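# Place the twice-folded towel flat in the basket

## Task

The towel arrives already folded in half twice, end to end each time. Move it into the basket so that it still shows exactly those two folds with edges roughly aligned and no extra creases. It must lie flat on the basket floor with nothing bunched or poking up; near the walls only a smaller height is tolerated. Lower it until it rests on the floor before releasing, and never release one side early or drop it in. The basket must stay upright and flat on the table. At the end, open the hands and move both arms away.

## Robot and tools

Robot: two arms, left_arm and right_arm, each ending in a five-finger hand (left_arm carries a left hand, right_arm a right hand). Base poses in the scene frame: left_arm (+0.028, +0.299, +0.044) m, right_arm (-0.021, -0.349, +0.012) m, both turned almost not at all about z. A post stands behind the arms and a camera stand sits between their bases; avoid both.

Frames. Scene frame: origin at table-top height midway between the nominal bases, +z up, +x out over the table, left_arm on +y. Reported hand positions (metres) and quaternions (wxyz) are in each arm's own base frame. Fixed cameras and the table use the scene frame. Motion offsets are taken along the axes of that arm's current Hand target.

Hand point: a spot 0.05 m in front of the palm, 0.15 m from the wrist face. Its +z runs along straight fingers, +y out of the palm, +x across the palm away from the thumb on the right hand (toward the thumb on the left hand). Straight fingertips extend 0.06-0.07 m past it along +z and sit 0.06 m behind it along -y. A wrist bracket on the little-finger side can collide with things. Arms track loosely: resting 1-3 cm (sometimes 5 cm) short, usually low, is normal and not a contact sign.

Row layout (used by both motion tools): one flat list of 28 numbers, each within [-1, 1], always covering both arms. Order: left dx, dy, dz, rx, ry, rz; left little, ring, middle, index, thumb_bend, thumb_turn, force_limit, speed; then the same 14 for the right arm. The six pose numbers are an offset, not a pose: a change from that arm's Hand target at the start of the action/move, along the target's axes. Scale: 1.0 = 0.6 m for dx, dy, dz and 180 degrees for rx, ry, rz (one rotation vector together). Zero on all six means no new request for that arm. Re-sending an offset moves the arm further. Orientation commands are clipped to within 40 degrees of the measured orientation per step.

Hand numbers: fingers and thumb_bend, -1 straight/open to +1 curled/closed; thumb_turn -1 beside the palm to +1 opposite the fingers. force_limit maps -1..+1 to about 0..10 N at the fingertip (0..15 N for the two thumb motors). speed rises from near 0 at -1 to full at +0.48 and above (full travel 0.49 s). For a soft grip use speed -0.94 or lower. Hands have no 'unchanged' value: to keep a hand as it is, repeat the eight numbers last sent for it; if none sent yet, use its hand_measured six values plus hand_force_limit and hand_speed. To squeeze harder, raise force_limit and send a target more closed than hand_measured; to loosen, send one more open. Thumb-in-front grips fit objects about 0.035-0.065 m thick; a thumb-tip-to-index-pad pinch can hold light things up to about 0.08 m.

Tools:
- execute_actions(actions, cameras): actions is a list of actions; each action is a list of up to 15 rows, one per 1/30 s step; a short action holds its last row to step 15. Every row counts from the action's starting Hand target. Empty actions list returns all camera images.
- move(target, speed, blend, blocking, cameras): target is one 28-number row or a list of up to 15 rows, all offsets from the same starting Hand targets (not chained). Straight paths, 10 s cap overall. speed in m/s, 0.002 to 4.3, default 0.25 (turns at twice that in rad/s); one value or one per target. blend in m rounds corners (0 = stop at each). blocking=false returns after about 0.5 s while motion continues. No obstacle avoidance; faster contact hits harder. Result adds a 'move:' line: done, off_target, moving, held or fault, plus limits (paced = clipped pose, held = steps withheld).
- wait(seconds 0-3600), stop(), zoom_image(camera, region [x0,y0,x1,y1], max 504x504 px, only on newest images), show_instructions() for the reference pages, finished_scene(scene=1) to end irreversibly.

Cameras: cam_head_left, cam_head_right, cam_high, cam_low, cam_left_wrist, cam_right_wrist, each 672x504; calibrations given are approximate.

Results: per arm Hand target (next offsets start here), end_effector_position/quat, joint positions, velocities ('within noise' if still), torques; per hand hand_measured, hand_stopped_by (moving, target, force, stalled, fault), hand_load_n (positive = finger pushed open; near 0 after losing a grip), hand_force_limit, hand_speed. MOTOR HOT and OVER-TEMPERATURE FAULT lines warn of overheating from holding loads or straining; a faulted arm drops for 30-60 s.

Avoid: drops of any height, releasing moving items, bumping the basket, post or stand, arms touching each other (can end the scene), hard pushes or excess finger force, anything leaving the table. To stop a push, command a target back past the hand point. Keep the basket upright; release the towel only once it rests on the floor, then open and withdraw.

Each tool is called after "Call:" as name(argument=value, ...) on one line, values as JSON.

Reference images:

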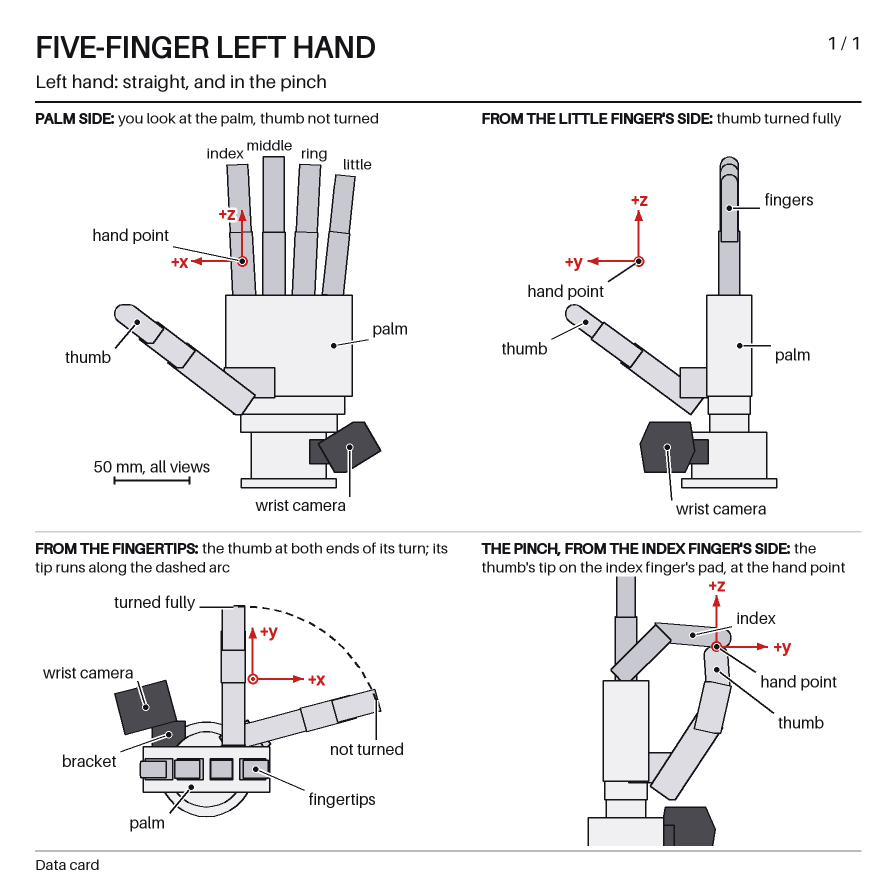

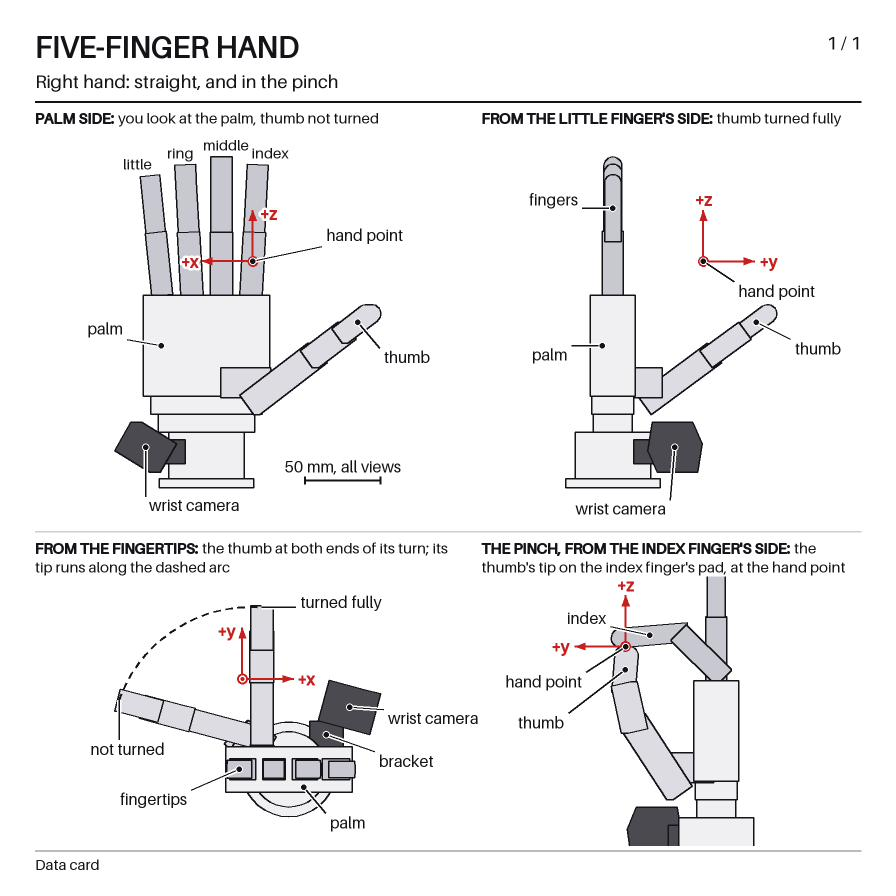

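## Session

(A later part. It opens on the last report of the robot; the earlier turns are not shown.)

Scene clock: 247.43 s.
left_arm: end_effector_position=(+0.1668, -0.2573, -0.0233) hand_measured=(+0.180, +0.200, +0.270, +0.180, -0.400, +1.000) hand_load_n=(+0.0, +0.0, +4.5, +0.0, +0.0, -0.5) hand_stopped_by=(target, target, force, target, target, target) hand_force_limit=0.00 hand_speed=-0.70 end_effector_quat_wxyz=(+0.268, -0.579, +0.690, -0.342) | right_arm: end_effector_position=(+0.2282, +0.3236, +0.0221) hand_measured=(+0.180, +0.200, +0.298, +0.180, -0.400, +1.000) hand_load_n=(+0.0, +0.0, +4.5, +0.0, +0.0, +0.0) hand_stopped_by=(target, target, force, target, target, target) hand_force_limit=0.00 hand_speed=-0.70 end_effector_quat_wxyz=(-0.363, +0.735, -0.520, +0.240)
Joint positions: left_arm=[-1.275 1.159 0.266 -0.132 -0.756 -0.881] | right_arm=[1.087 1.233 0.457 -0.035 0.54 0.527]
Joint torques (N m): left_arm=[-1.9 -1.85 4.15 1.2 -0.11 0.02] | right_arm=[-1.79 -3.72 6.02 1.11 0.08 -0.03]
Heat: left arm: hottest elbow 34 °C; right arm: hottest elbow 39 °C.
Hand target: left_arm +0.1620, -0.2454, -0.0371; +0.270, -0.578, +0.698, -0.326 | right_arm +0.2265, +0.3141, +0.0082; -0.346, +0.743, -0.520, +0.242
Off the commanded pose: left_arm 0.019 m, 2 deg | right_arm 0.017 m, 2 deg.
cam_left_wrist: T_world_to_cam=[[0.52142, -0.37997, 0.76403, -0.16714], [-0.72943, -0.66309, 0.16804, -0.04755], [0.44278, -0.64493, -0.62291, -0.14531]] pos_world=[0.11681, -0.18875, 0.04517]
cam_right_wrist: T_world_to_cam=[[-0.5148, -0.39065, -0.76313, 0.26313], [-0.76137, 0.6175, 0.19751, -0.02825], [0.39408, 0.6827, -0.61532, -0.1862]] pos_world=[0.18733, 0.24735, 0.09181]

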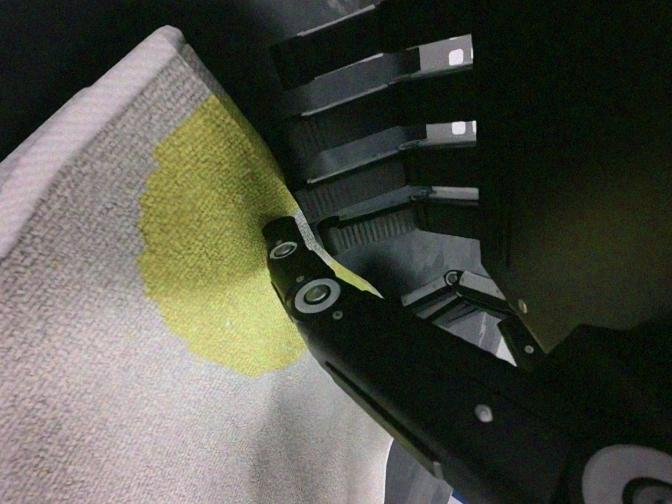

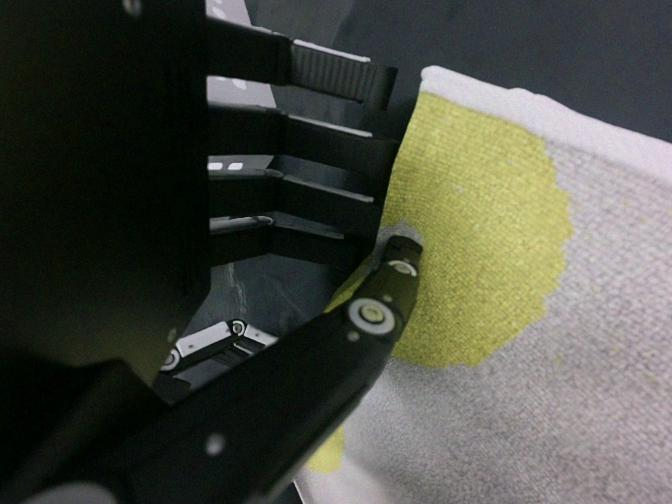

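Call:
execute_actions(actions=[[[0,0,0,0,0,0,0.3,0.3,0.4,0.3,-0.4,1,0.2,-0.7,0,0,0,0,0,0,0.3,0.3,0.4,0.3,-0.4,1,0.2,-0.7]],[[0,0,0,0,0,0,0.3,0.3,0.4,0.3,0.1,1,0.2,-0.7,0,0,0,0,0,0,0.3,0.3,0.4,0.3,0.1,1,0.2,-0.7]]], cameras=["cam_left_wrist", "cam_right_wrist"])

Scene clock: 249.27 s.
left_arm: end_effector_position=(+0.1669, -0.2578, -0.0230) hand_measured=(+0.300, +0.300, +0.292, +0.300, -0.324, +1.000) hand_load_n=(+0.5, +0.0, +9.5, +0.5, +8.5, +0.5) hand_stopped_by=(target, target, force, target, force, target) hand_force_limit=0.20 hand_speed=-0.70 end_effector_quat_wxyz=(+0.267, -0.580, +0.689, -0.343) | right_arm: end_effector_position=(+0.2282, +0.3238, +0.0222) hand_measured=(+0.300, +0.300, +0.322, +0.300, -0.336, +1.000) hand_load_n=(+0.0, +0.0, +10.0, +0.0, +9.0, +1.0) hand_stopped_by=(target, target, force, target, force, target) hand_force_limit=0.20 hand_speed=-0.70 end_effector_quat_wxyz=(-0.363, +0.735, -0.520, +0.240)
Joint positions: left_arm=[-1.275 1.159 0.266 -0.13 -0.755 -0.881] | right_arm=[1.087 1.233 0.457 -0.034 0.54 0.527]
Joint torques (N m): left_arm=[-1.96 -1.79 4.18 1.1 -0.13 0.02] | right_arm=[-1.73 -3.66 6.02 1.07 0.07 -0.04]
Heat: left arm: hottest elbow 34 °C; right arm: hottest elbow 39 °C.
Hand target: left_arm +0.1620, -0.2455, -0.0371; +0.270, -0.578, +0.698, -0.326 | right_arm +0.2265, +0.3141, +0.0082; -0.346, +0.743, -0.519, +0.242
Off the commanded pose: left_arm 0.019 m, 2 deg | right_arm 0.017 m, 2 deg.
cam_left_wrist: T_world_to_cam=[[0.52105, -0.37837, 0.76508, -0.16701], [-0.72963, -0.66256, 0.16925, -0.04761], [0.44288, -0.64641, -0.6213, -0.14592]] pos_world=[0.11691, -0.18906, 0.04518]
cam_right_wrist: T_world_to_cam=[[-0.51449, -0.39015, -0.7636, 0.2631], [-0.76148, 0.61731, 0.19766, -0.02827], [0.39426, 0.68317, -0.61469, -0.18641]] pos_world=[0.18733, 0.24745, 0.09191]

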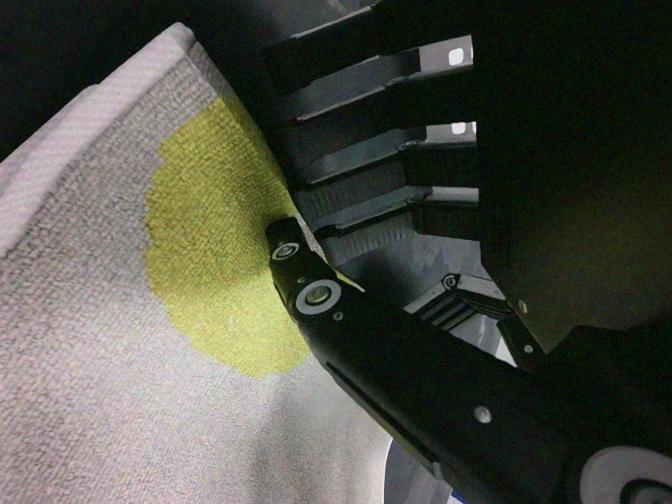

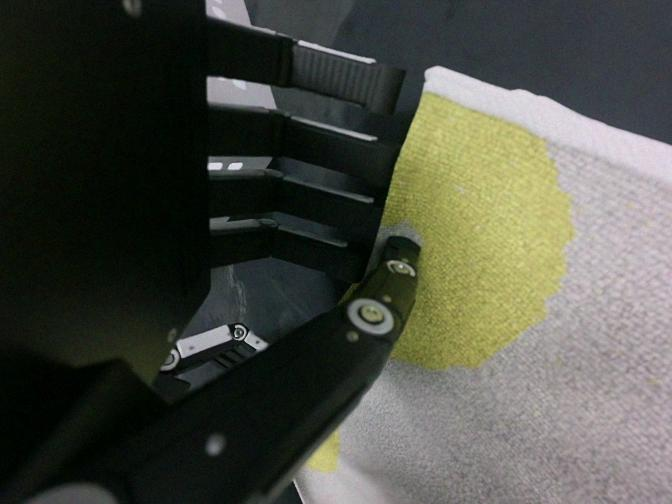

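Call:
execute_actions(actions=[[[0,0,0,0,0,0,0.45,0.45,0.4,0.5,0.1,1,-0.2,-0.8,0,0,0,0,0,0,0.45,0.45,0.4,0.5,0.1,1,-0.2,-0.8]]], cameras=["cam_left_wrist", "cam_right_wrist"])

Scene clock: 252.43 s.
left_arm: end_effector_position=(+0.1669, -0.2578, -0.0231) hand_measured=(+0.450, +0.450, +0.292, +0.388, -0.324, +1.000) hand_load_n=(+0.0, +0.0, +8.0, +5.0, +11.5, +0.0) hand_stopped_by=(target, target, force, force, force, target) hand_force_limit=-0.20 hand_speed=-0.80 end_effector_quat_wxyz=(+0.267, -0.580, +0.689, -0.343) | right_arm: end_effector_position=(+0.2282, +0.3238, +0.0222) hand_measured=(+0.450, +0.450, +0.322, +0.390, -0.336, +1.000) hand_load_n=(+0.0, +0.0, +9.0, +4.5, +10.5, +0.5) hand_stopped_by=(target, target, force, force, force, target) hand_force_limit=-0.20 hand_speed=-0.80 end_effector_quat_wxyz=(-0.363, +0.735, -0.520, +0.240)
Joint positions: left_arm=[-1.275 1.159 0.266 -0.13 -0.755 -0.881] | right_arm=[1.087 1.233 0.457 -0.034 0.54 0.527]
Joint torques (N m): left_arm=[-2.02 -1.85 4.16 1.13 -0.13 0.02] | right_arm=[-1.67 -3.6 6.04 1.09 0.08 -0.04]
Heat: left arm: hottest elbow 34 °C; right arm: hottest elbow 39 °C.
Hand target: left_arm +0.1620, -0.2455, -0.0371; +0.270, -0.578, +0.698, -0.326 | right_arm +0.2265, +0.3141, +0.0082; -0.346, +0.743, -0.519, +0.242
Off the commanded pose: left_arm 0.019 m, 2 deg | right_arm 0.017 m, 2 deg.
cam_left_wrist: T_world_to_cam=[[0.52119, -0.37838, 0.76498, -0.16701], [-0.72977, -0.66233, 0.16959, -0.04771], [0.4425, -0.64664, -0.62133, -0.14594]] pos_world=[0.11681, -0.18916, 0.04518]
cam_right_wrist: T_world_to_cam=[[-0.51449, -0.39015, -0.7636, 0.2631], [-0.76148, 0.61731, 0.19766, -0.02827], [0.39426, 0.68317, -0.61469, -0.18641]] pos_world=[0.18733, 0.24745, 0.09191]

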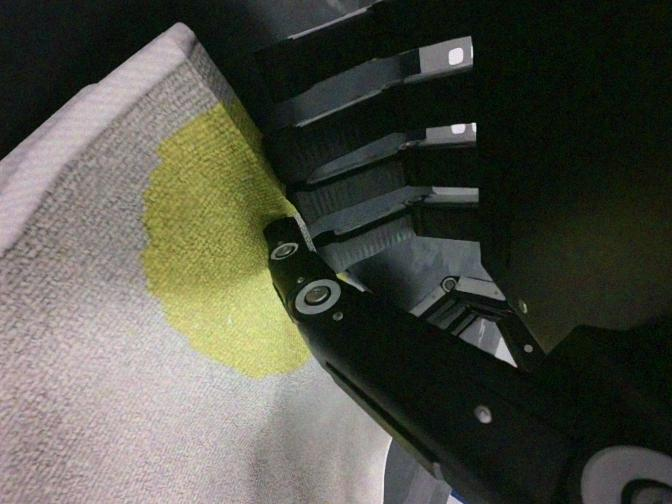

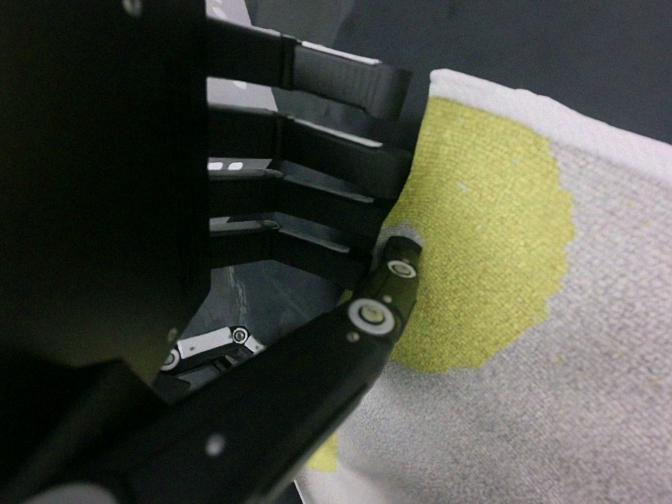

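Call:
move(target=[0.0187, -0.051, -0.0273, 0, 0, 0, 0.45, 0.45, 0.4, 0.5, 0.1, 1, -0.2, -0.8, -0.0142, -0.0485, -0.0303, 0, 0, 0, 0.45, 0.45, 0.4, 0.5, 0.1, 1, -0.2, -0.8], speed=0.04, cameras=["cam_left_wrist", "cam_right_wrist", "cam_high", "cam_head_left"])

Scene clock: 255.50 s.
left_arm: end_effector_position=(+0.1633, -0.2557, -0.0086) hand_measured=(+0.450, +0.450, +0.292, +0.388, -0.324, +1.000) hand_load_n=(+0.0, +0.0, +6.5, +5.0, +11.5, +0.0) hand_stopped_by=(target, target, force, force, force, target) hand_force_limit=-0.20 hand_speed=-0.80 end_effector_quat_wxyz=(+0.265, -0.578, +0.698, -0.329) | right_arm: end_effector_position=(+0.2237, +0.3193, +0.0315) hand_measured=(+0.450, +0.450, +0.322, +0.390, -0.336, +1.000) hand_load_n=(+0.0, +0.0, +8.5, +3.5, +11.0, +2.5) hand_stopped_by=(target, target, force, force, force, target) hand_force_limit=-0.20 hand_speed=-0.80 end_effector_quat_wxyz=(-0.344, +0.743, -0.523, +0.237)
Joint positions: left_arm=[-1.275 1.089 0.299 -0.266 -0.74 -0.885] | right_arm=[1.087 1.196 0.488 -0.149 0.533 0.54]
Joint torques (N m): left_arm=[-1.61 -3.43 7.58 -0.05 -0.63 0.14] | right_arm=[-0.79 -5.77 9.29 0.27 0.71 -0.1]
Heat: left arm: hottest elbow 34 °C; right arm: hottest elbow 38 °C.
Hand target: left_arm +0.1669, -0.2579, -0.0031; +0.270, -0.578, +0.698, -0.326 | right_arm +0.2281, +0.3238, +0.0422; -0.346, +0.743, -0.519, +0.242
Off the commanded pose: left_arm 0.007 m, 1 deg | right_arm 0.012 m, 1 deg.
move: off_target (right_arm)
cam_left_wrist: T_world_to_cam=[[0.53614, -0.39883, 0.74397, -0.18328], [-0.72917, -0.66285, 0.17014, -0.05154], [0.42529, -0.63369, -0.64619, -0.12807]] pos_world=[0.11515, -0.18842, 0.06236]
cam_right_wrist: T_world_to_cam=[[-0.53885, -0.41057, -0.73558, 0.27722], [-0.75323, 0.62581, 0.20248, -0.03544], [0.3772, 0.66317, -0.64647, -0.1647]] pos_world=[0.18481, 0.24522, 0.10462]
Images, in order (width x height): cam_head_left 672x504, cam_high 672x504, cam_left_wrist 672x504, cam_right_wrist 672x504.

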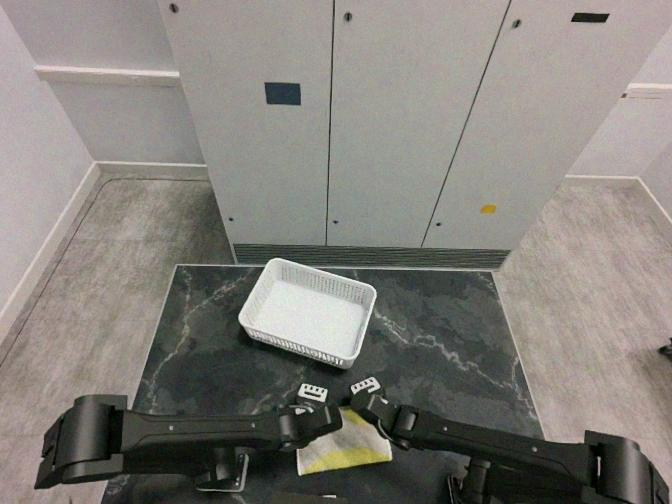

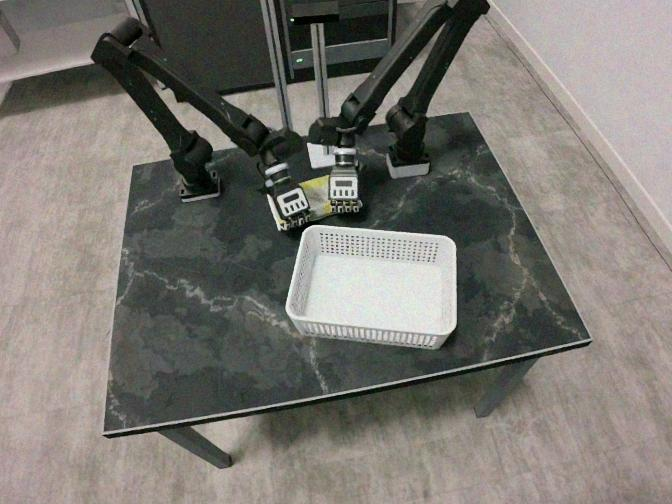

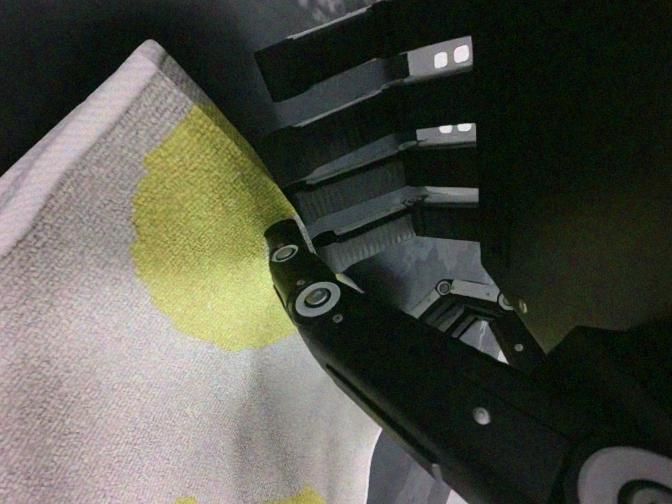

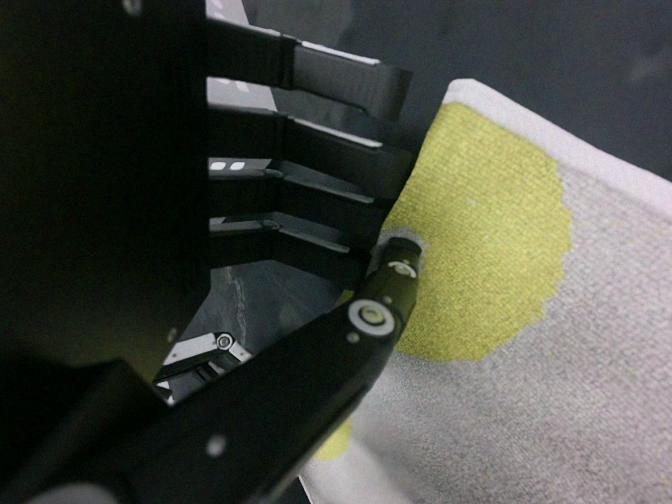

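Call:
move(target=[0, -0.0319, -0.0268, 0, 0, 0, 0.45, 0.45, 0.4, 0.5, 0.1, 1, -0.2, -0.8, 0, -0.0383, -0.0321, 0, 0, 0, 0.45, 0.45, 0.4, 0.5, 0.1, 1, -0.2, -0.8], speed=0.04, cameras=["cam_left_wrist", "cam_right_wrist", "cam_high"])

Call:
zoom_image(camera="cam_left_wrist", region=[0, 0, 336, 252])

Call:
zoom_image(camera="cam_right_wrist", region=[336, 40, 672, 292])

Call:
zoom_image(camera="cam_high", region=[250, 150, 380, 250])

Scene clock: 257.93 s.
left_arm: end_effector_position=(+0.1629, -0.2550, +0.0141) hand_measured=(+0.450, +0.450, +0.292, +0.388, -0.324, +1.000) hand_load_n=(+0.0, +0.0, +6.0, +5.5, +12.0, +0.0) hand_stopped_by=(target, target, force, force, force, target) hand_force_limit=-0.20 hand_speed=-0.80 end_effector_quat_wxyz=(+0.266, -0.578, +0.698, -0.328) | right_arm: end_effector_position=(+0.2233, +0.3187, +0.0583) hand_measured=(+0.450, +0.450, +0.322, +0.390, -0.336, +1.000) hand_load_n=(+0.0, +0.0, +9.0, +4.0, +11.0, +2.5) hand_stopped_by=(target, target, force, force, force, target) hand_force_limit=-0.20 hand_speed=-0.80 end_effector_quat_wxyz=(-0.342, +0.743, -0.524, +0.237)
Joint positions: left_arm=[-1.275 1.004 0.335 -0.389 -0.739 -0.885] | right_arm=[1.087 1.129 0.531 -0.265 0.533 0.543]
Joint torques (N m): left_arm=[-1.55 -2.9 8.44 -0.01 -0.67 0.14] | right_arm=[-0.73 -5.54 10.22 0.12 0.71 -0.12]
Heat: left arm: hottest elbow 34 °C; right arm: hottest elbow 39 °C.
Hand target: left_arm +0.1669, -0.2579, +0.0219; +0.270, -0.578, +0.698, -0.326 | right_arm +0.2281, +0.3238, +0.0722; -0.346, +0.742, -0.520, +0.242
Off the commanded pose: left_arm 0.009 m, 0 deg | right_arm 0.016 m, 1 deg.
move: off_target (right_arm)
cam_left_wrist: T_world_to_cam=[[0.53714, -0.40108, 0.74203, -0.20045], [-0.72912, -0.66309, 0.16939, -0.05525], [0.42409, -0.63202, -0.64861, -0.11215]] pos_world=[0.11495, -0.18792, 0.08535]
cam_right_wrist: T_world_to_cam=[[-0.54169, -0.41201, -0.73268, 0.29743], [-0.75166, 0.6276, 0.20279, -0.04175], [0.37628, 0.66057, -0.64966, -0.14558]] pos_world=[0.18451, 0.24492, 0.13181]
Images, in order (width x height): cam_high 672x504, cam_left_wrist 672x504, cam_right_wrist 672x504.

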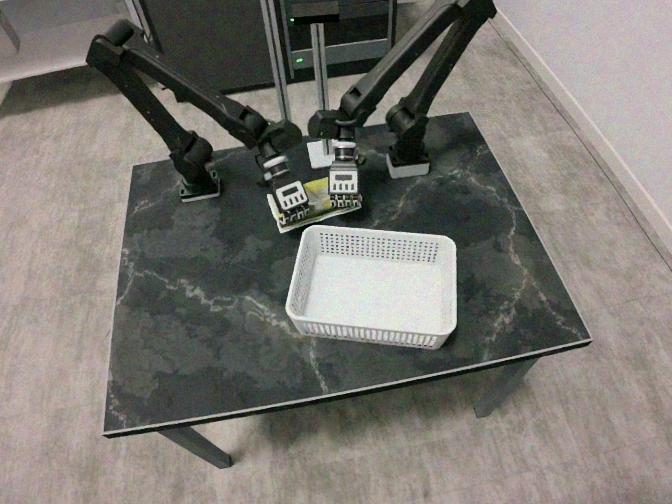

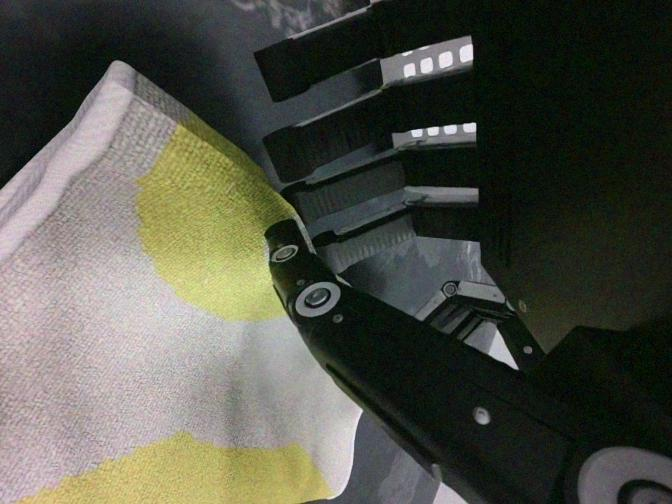

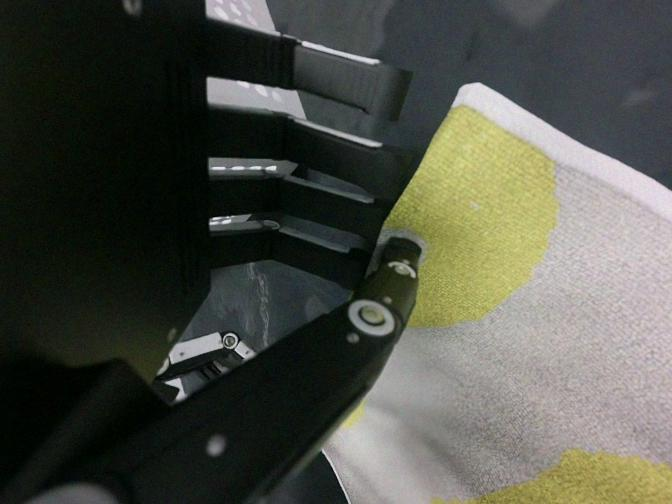

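Scaled by 1.500 from the camera's image (finer frame: 960x720).

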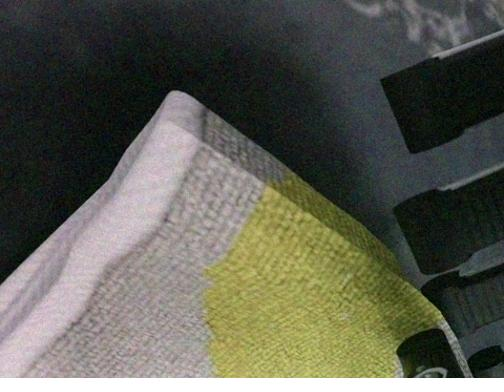

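Scaled by 1.500 from the camera's image (finer frame: 960x720).

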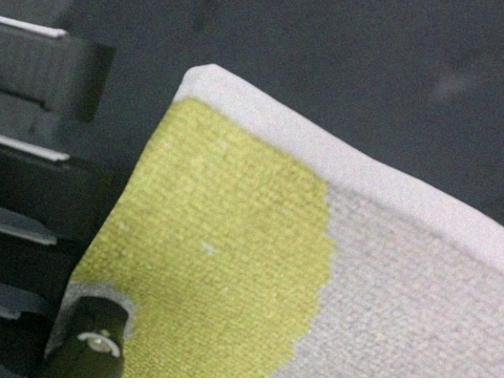

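Scaled by 3.877 from the camera's image (finer frame: 960x720).

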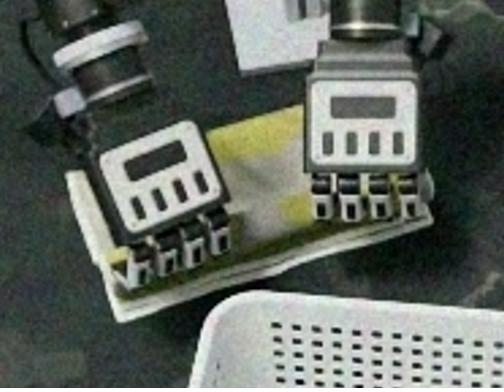

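Call:
zoom_image(camera="cam_high", region=[262, 195, 372, 245])

Scaled by 4.582 from the camera's image (finer frame: 960x720).

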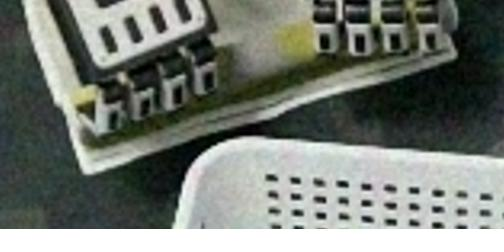

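Call:
zoom_image(camera="cam_left_wrist", region=[0, 50, 160, 290])

Call:
zoom_image(camera="cam_right_wrist", region=[300, 200, 460, 500])

Scaled by 2.100 from the camera's image (finer frame: 960x720).

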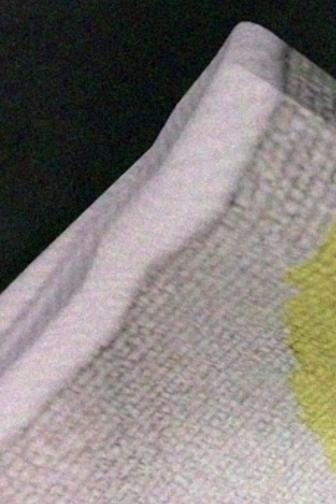

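Scaled by 1.680 from the camera's image (finer frame: 960x720).

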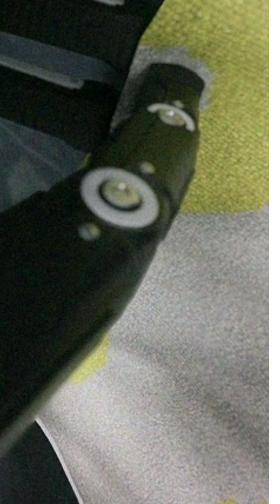

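Call:
move(target=[0, -0.0319, -0.0268, 0, 0, 0, 0.45, 0.45, 0.4, 0.5, 0.1, 1, -0.2, -0.8, 0, -0.0319, -0.0268, 0, 0, 0, 0.45, 0.45, 0.4, 0.5, 0.1, 1, -0.2, -0.8], speed=0.04, cameras=["cam_high", "cam_left_wrist", "cam_right_wrist", "cam_head_right"])

Call:
zoom_image(camera="cam_high", region=[255, 185, 375, 245])

Call:
zoom_image(camera="cam_left_wrist", region=[0, 20, 300, 320])

Scene clock: 263.57 s.
left_arm: end_effector_position=(+0.1626, -0.2544, +0.0366) hand_measured=(+0.450, +0.450, +0.292, +0.388, -0.324, +1.000) hand_load_n=(+0.0, +0.0, +6.0, +5.0, +11.5, +0.5) hand_stopped_by=(target, target, force, force, force, target) hand_force_limit=-0.20 hand_speed=-0.80 end_effector_quat_wxyz=(+0.266, -0.578, +0.699, -0.326) | right_arm: end_effector_position=(+0.2233, +0.3187, +0.0813) hand_measured=(+0.450, +0.450, +0.322, +0.390, -0.336, +1.000) hand_load_n=(+0.0, +0.0, +8.5, +3.5, +11.0, +2.5) hand_stopped_by=(target, target, force, force, force, target) hand_force_limit=-0.20 hand_speed=-0.80 end_effector_quat_wxyz=(-0.341, +0.744, -0.524, +0.237)
Joint positions: left_arm=[-1.275 0.937 0.376 -0.501 -0.739 -0.886] | right_arm=[1.087 1.083 0.573 -0.355 0.533 0.544]
Joint torques (N m): left_arm=[-1.49 -2.78 9.2 -0.18 -0.69 0.15] | right_arm=[-0.67 -5.48 10.76 0.25 0.73 -0.11]
Heat: left arm: hottest elbow 34 °C; right arm: hottest elbow 39 °C.
Hand target: left_arm +0.1669, -0.2580, +0.0470; +0.269, -0.578, +0.698, -0.326 | right_arm +0.2281, +0.3237, +0.0971; -0.346, +0.743, -0.520, +0.242
Off the commanded pose: left_arm 0.012 m, 0 deg | right_arm 0.017 m, 1 deg.
move: off_target (left_arm, right_arm)
cam_left_wrist: T_world_to_cam=[[0.53831, -0.40379, 0.73971, -0.21752], [-0.72888, -0.66367, 0.16815, -0.05906], [0.42303, -0.62968, -0.65157, -0.09621]] pos_world=[0.11474, -0.18761, 0.10814]
cam_right_wrist: T_world_to_cam=[[-0.54328, -0.41295, -0.73097, 0.3147], [-0.75081, 0.62857, 0.20293, -0.04698], [0.37567, 0.65907, -0.65154, -0.12994]] pos_world=[0.18451, 0.24512, 0.15491]
Images, in order (width x height): cam_head_right 672x504, cam_high 672x504, cam_left_wrist 672x504, cam_right_wrist 672x504.

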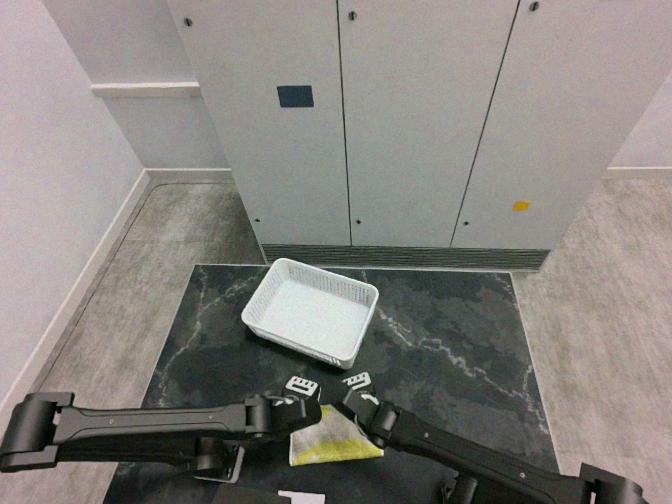

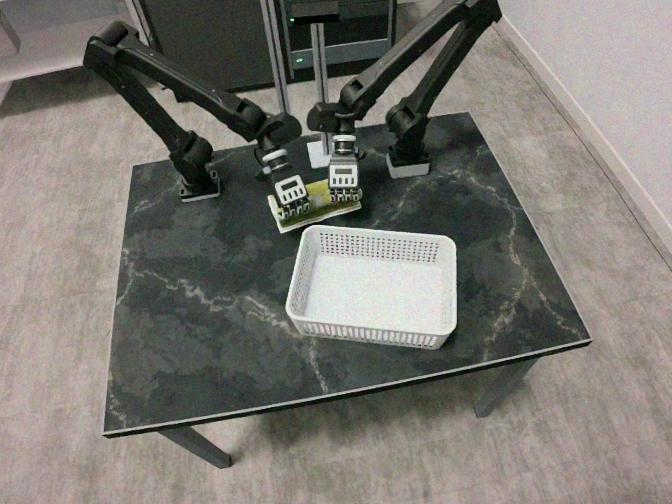

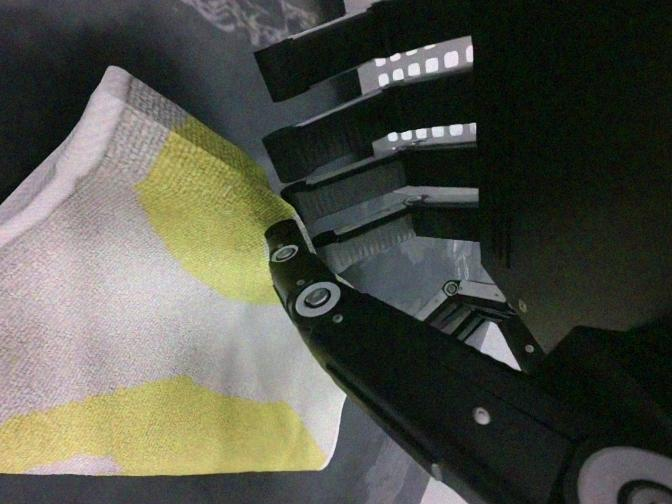

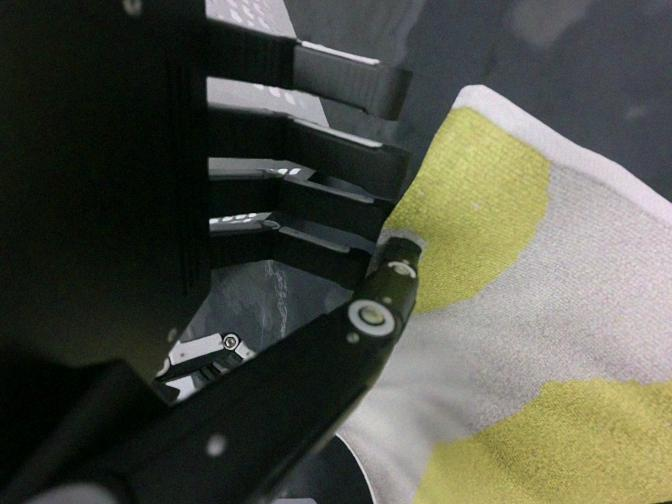

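Scaled by 4.200 from the camera's image (finer frame: 960x720).

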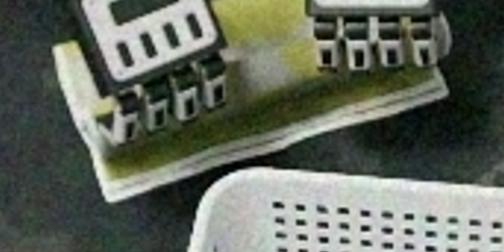

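Scaled by 1.680 from the camera's image (finer frame: 960x720).

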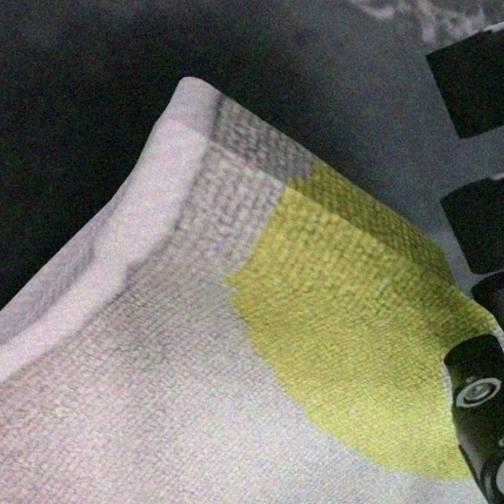

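Call:
move(target=[0, 0.0881, 0.0739, 0, 0, 0, 0.45, 0.45, 0.4, 0.5, 0.1, 1, -0.2, -0.8, 0, 0.0946, 0.0794, 0, 0, 0, 0.45, 0.45, 0.4, 0.5, 0.1, 1, -0.2, -0.8], speed=0.05, cameras=["cam_left_wrist", "cam_right_wrist"])

Scene clock: 285.97 s.
left_arm: end_effector_position=(+0.1661, -0.2649, -0.0153) hand_measured=(+0.450, +0.450, +0.292, +0.388, -0.324, +1.000) hand_load_n=(+0.0, +0.0, +6.5, +4.5, +11.5, +0.0) hand_stopped_by=(target, target, force, force, force, target) hand_force_limit=-0.20 hand_speed=-0.80 end_effector_quat_wxyz=(+0.264, -0.579, +0.696, -0.333) | right_arm: end_effector_position=(+0.2270, +0.3221, +0.0248) hand_measured=(+0.450, +0.450, +0.322, +0.390, -0.336, +1.000) hand_load_n=(+0.0, +0.0, +9.0, +3.0, +11.0, +1.5) hand_stopped_by=(target, target, force, force, force, target) hand_force_limit=-0.20 hand_speed=-0.80 end_effector_quat_wxyz=(-0.345, +0.741, -0.524, +0.240)
Joint positions: left_arm=[-1.275 1.149 0.306 -0.203 -0.74 -0.886] | right_arm=[1.087 1.228 0.486 -0.113 0.541 0.542]
Joint torques (N m): left_arm=[-1.67 -2.73 5.03 1.57 -0.63 0.13] | right_arm=[-0.85 -4.54 7.2 1.62 0.39 -0.09]
Heat: left arm: hottest elbow 34 °C; right arm: hottest elbow 41 °C.
Hand target: left_arm +0.1669, -0.2579, -0.0221; +0.270, -0.578, +0.698, -0.326 | right_arm +0.2281, +0.3237, +0.0231; -0.346, +0.743, -0.520, +0.242
Off the commanded pose: left_arm 0.010 m, 1 deg | right_arm 0.003 m, 1 deg.
move: done
cam_left_wrist: T_world_to_cam=[[0.53417, -0.39223, 0.74888, -0.18125], [-0.72939, -0.66167, 0.17372, -0.05395], [0.42737, -0.63902, -0.63954, -0.14107]] pos_world=[0.11776, -0.19694, 0.05489]
cam_right_wrist: T_world_to_cam=[[-0.53667, -0.40706, -0.73911, 0.27367], [-0.75072, 0.63025, 0.19799, -0.03535], [0.38523, 0.66112, -0.64383, -0.17341]] pos_world=[0.18713, 0.24832, 0.09763]

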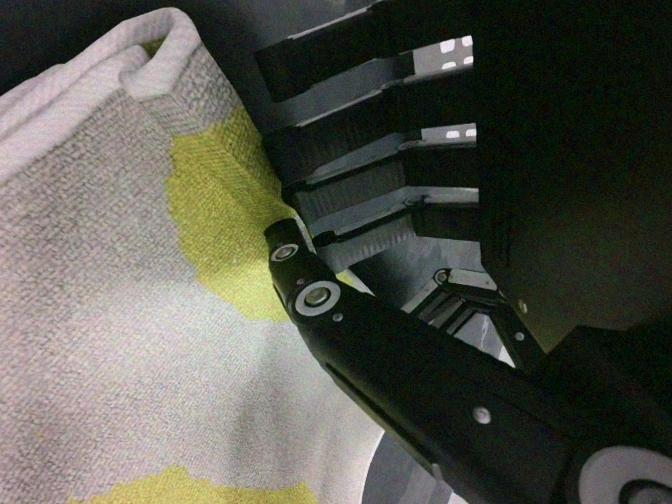

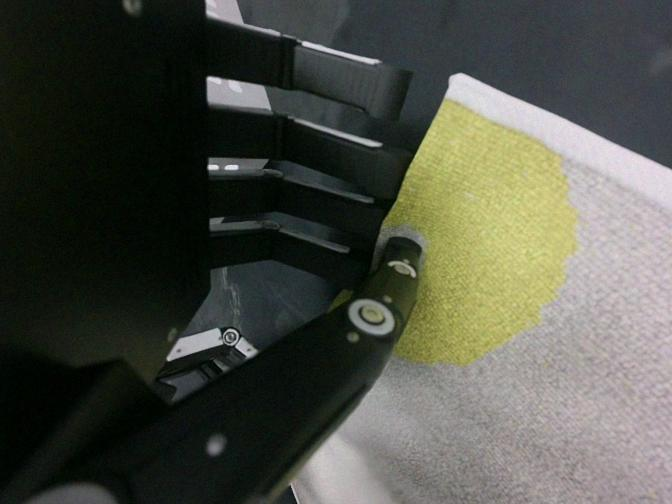

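Call:
zoom_image(camera="cam_left_wrist", region=[0, 0, 300, 225])

Scaled by 1.680 from the camera's image (finer frame: 960x720).

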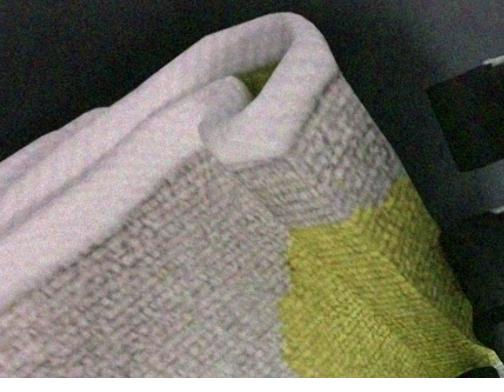

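Call:
move(target=[0, 0.0083, 0.007, 0, 0, 0, 0.45, 0.45, 0.4, 0.5, 0.1, 1, -0.2, -0.8, 0, 0.0038, 0.0032, 0, 0, 0, 0.45, 0.45, 0.4, 0.5, 0.1, 1, -0.2, -0.8], speed=0.04)

Call:
execute_actions(actions=[[[0,0,0,0,0,0,0.2,0.2,0.1,0.1,-0.34,1,-0.2,-0.6,0,0,0,0,0,0,0.2,0.2,0.1,0.1,-0.35,1,-0.2,-0.6]],[[0,0,0,0,0,0,-0.15,-0.15,-0.1,-0.15,-0.35,1,-0.2,-0.5,0,0,0,0,0,0,-0.15,-0.15,-0.1,-0.15,-0.36,1,-0.2,-0.5]]], cameras=["cam_left_wrist", "cam_right_wrist"])

Scene clock: 288.40 s.
left_arm: end_effector_position=(+0.1670, -0.2670, -0.0196) hand_measured=(+0.450, +0.450, +0.292, +0.388, -0.324, +1.000) hand_load_n=(+0.5, +0.0, +7.0, +4.0, +11.5, +0.0) hand_stopped_by=(target, target, force, force, force, target) hand_force_limit=-0.20 hand_speed=-0.80 end_effector_quat_wxyz=(+0.263, -0.580, +0.694, -0.336) | right_arm: end_effector_position=(+0.2271, +0.3224, +0.0222) hand_measured=(+0.450, +0.450, +0.322, +0.390, -0.336, +1.000) hand_load_n=(+0.0, +0.0, +8.5, +3.0, +11.0, +1.5) hand_stopped_by=(target, target, force, force, force, target) hand_force_limit=-0.20 hand_speed=-0.80 end_effector_quat_wxyz=(-0.345, +0.741, -0.524, +0.240)
Joint positions: left_arm=[-1.275 1.174 0.302 -0.167 -0.741 -0.886] | right_arm=[1.087 1.237 0.484 -0.101 0.541 0.542]
Joint torques (N m): left_arm=[-1.67 -2.55 4.63 1.52 -0.58 0.13] | right_arm=[-0.91 -4.42 7.05 1.66 0.38 -0.09]
Heat: left arm: hottest elbow 34 °C; right arm: hottest elbow 41 °C.
Hand target: left_arm +0.1669, -0.2579, -0.0286; +0.269, -0.578, +0.698, -0.326 | right_arm +0.2281, +0.3237, +0.0200; -0.346, +0.743, -0.520, +0.242
Off the commanded pose: left_arm 0.013 m, 1 deg | right_arm 0.003 m, 1 deg.
move: off_target (left_arm)

Scene clock: 289.60 s.
left_arm: end_effector_position=(+0.1667, -0.2657, -0.0211) hand_measured=(-0.150, -0.150, -0.098, -0.150, -0.350, +1.000) hand_load_n=(+0.0, +0.0, -6.0, +0.0, +0.0, +0.0) hand_stopped_by=(target, target, target, target, target, target) hand_force_limit=-0.20 hand_speed=-0.50 end_effector_quat_wxyz=(+0.264, -0.580, +0.695, -0.334) | right_arm: end_effector_position=(+0.2276, +0.3225, +0.0223) hand_measured=(-0.150, -0.150, -0.098, -0.150, -0.360, +1.000) hand_load_n=(+0.0, +0.0, -7.5, +0.0, +0.0, +0.0) hand_stopped_by=(target, target, target, target, target, target) hand_force_limit=-0.20 hand_speed=-0.50 end_effector_quat_wxyz=(-0.345, +0.740, -0.524, +0.241)
Joint positions: left_arm=[-1.275 1.177 0.299 -0.165 -0.742 -0.886] | right_arm=[1.087 1.238 0.484 -0.099 0.543 0.54]
Joint torques (N m): left_arm=[-1.61 -2.78 4.81 1.44 -0.58 0.12] | right_arm=[-0.73 -4.48 7.08 1.62 0.31 -0.07]
Heat: left arm: hottest elbow 34 °C; right arm: hottest elbow 41 °C.
Hand target: left_arm +0.1669, -0.2579, -0.0286; +0.269, -0.578, +0.698, -0.326 | right_arm +0.2282, +0.3237, +0.0201; -0.346, +0.742, -0.520, +0.242
Off the commanded pose: left_arm 0.011 m, 1 deg | right_arm 0.003 m, 1 deg.
cam_left_wrist: T_world_to_cam=[[0.53274, -0.38963, 0.75125, -0.17657], [-0.72929, -0.66172, 0.17397, -0.05317], [0.42933, -0.64056, -0.63668, -0.14622]] pos_world=[0.11806, -0.19764, 0.0488]
cam_right_wrist: T_world_to_cam=[[-0.53485, -0.40754, -0.74016, 0.27205], [-0.75119, 0.6304, 0.19572, -0.03444], [0.38684, 0.66068, -0.64331, -0.17578]] pos_world=[0.18763, 0.24872, 0.09502]

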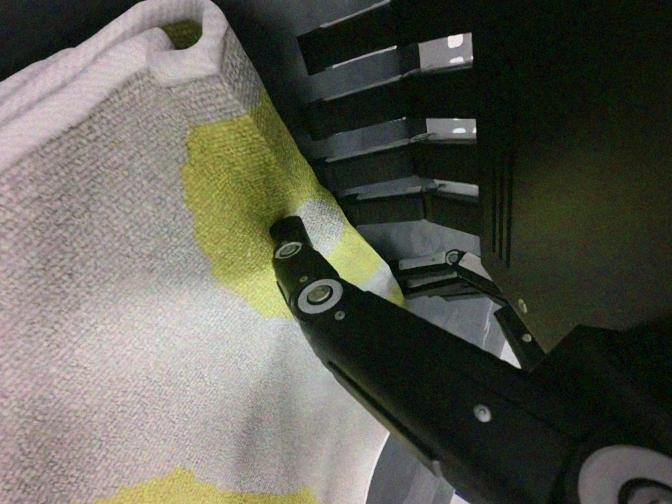

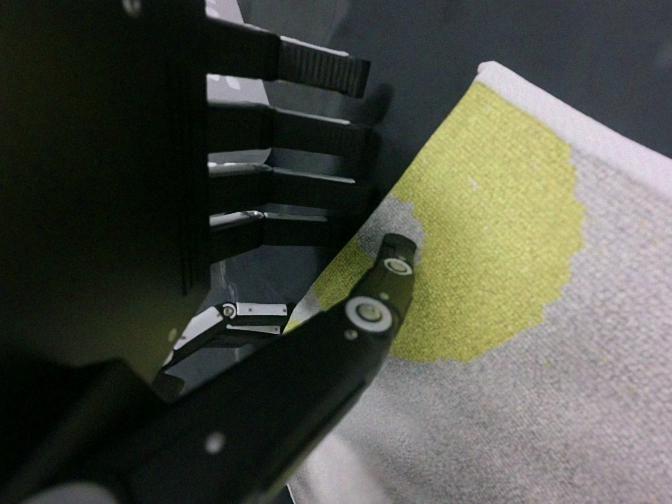

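Call:
zoom_image(camera="cam_left_wrist", region=[50, 0, 350, 225])

Scaled by 1.680 from the camera's image (finer frame: 960x720).

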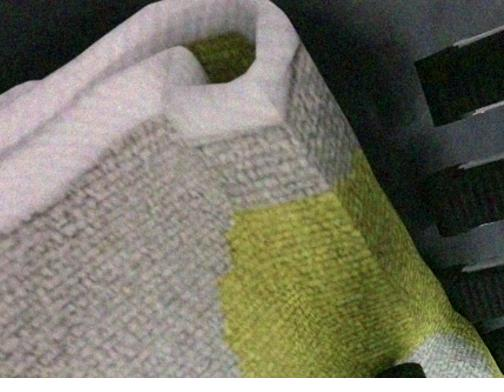

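Call:
move(target=[0, -0.0638, -0.0536, 0, 0, 0, -0.15, -0.15, -0.1, -0.15, -0.35, 1, -0.2, -0.5, 0, -0.0638, -0.0536, 0, 0, 0, -0.15, -0.15, -0.1, -0.15, -0.36, 1, -0.2, -0.5], speed=0.08, cameras=["cam_left_wrist", "cam_right_wrist", "cam_high"])

Call:
zoom_image(camera="cam_high", region=[255, 165, 375, 245])

Scene clock: 292.33 s.
left_arm: end_effector_position=(+0.1593, -0.2403, +0.0023) hand_measured=(-0.150, -0.150, -0.098, -0.150, -0.350, +1.000) hand_load_n=(+0.0, +0.0, +0.0, +0.0, +0.0, +0.0) hand_stopped_by=(target, target, target, target, target, target) hand_force_limit=-0.20 hand_speed=-0.50 end_effector_quat_wxyz=(+0.275, -0.574, +0.706, -0.310) | right_arm: end_effector_position=(+0.2194, +0.3069, +0.0464) hand_measured=(-0.150, -0.150, -0.098, -0.150, -0.360, +1.000) hand_load_n=(+0.0, +0.0, +0.0, +0.0, -0.5, +0.0) hand_stopped_by=(target, target, target, target, target, target) hand_force_limit=-0.20 hand_speed=-0.50 end_effector_quat_wxyz=(-0.326, +0.749, -0.522, +0.244)
Joint positions: left_arm=[-1.274 1.008 0.312 -0.404 -0.742 -0.883] | right_arm=[1.087 1.132 0.51 -0.273 0.542 0.539]
Joint torques (N m): left_arm=[-1.61 -3.14 9.76 0.57 -0.59 0.11] | right_arm=[-0.73 -5.66 11.28 0.59 0.35 -0.07]
Heat: left arm: hottest elbow 34 °C; right arm: hottest elbow 41 °C.
Hand target: left_arm +0.1669, -0.2579, +0.0214; +0.270, -0.578, +0.698, -0.326 | right_arm +0.2280, +0.3236, +0.0700; -0.346, +0.743, -0.520, +0.242
Off the commanded pose: left_arm 0.027 m, 2 deg | right_arm 0.030 m, 2 deg.
move: off_target (left_arm, right_arm)
cam_left_wrist: T_world_to_cam=[[0.54436, -0.43175, 0.71921, -0.19221], [-0.72721, -0.67026, 0.14805, -0.04808], [0.41814, -0.6036, -0.67884, -0.10107]] pos_world=[0.11192, -0.17622, 0.07675]
cam_right_wrist: T_world_to_cam=[[-0.54927, -0.43566, -0.71309, 0.28969], [-0.74764, 0.63738, 0.18648, -0.03804], [0.37327, 0.63556, -0.67581, -0.13458]] pos_world=[0.18091, 0.23598, 0.12272]
Images, in order (width x height): cam_high 672x504, cam_left_wrist 672x504, cam_right_wrist 672x504.

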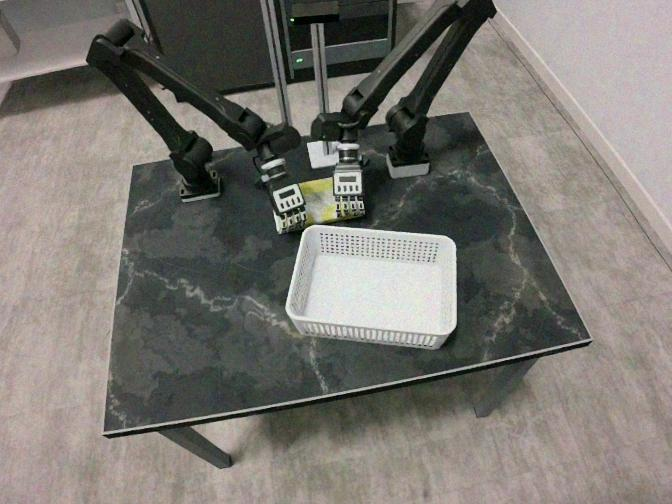

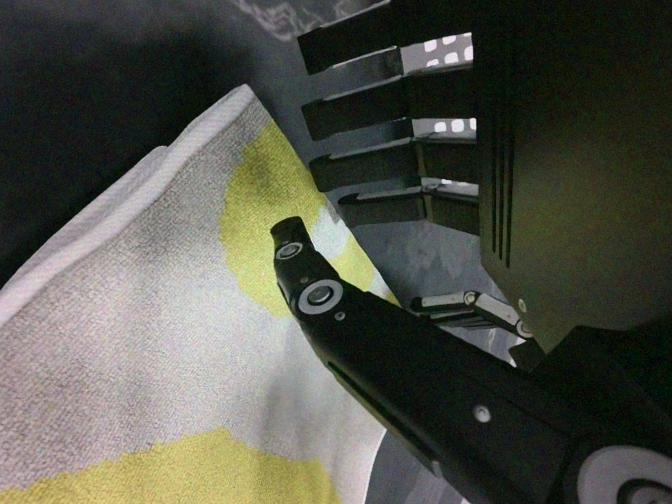

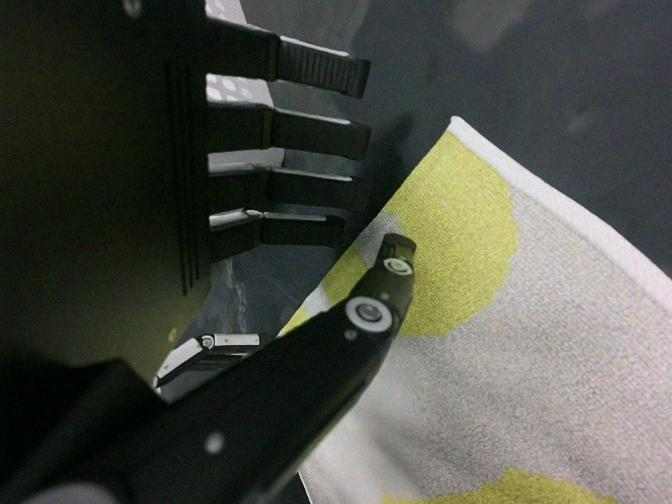

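Scaled by 4.200 from the camera's image (finer frame: 960x720).

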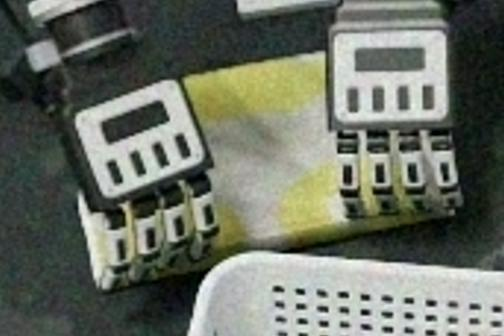

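Call:
zoom_image(camera="cam_high", region=[275, 215, 475, 355])

Scaled by 2.520 from the camera's image (finer frame: 960x720).

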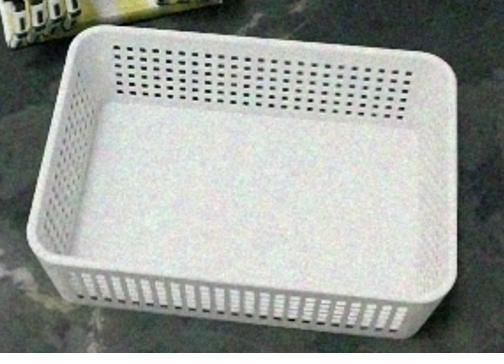

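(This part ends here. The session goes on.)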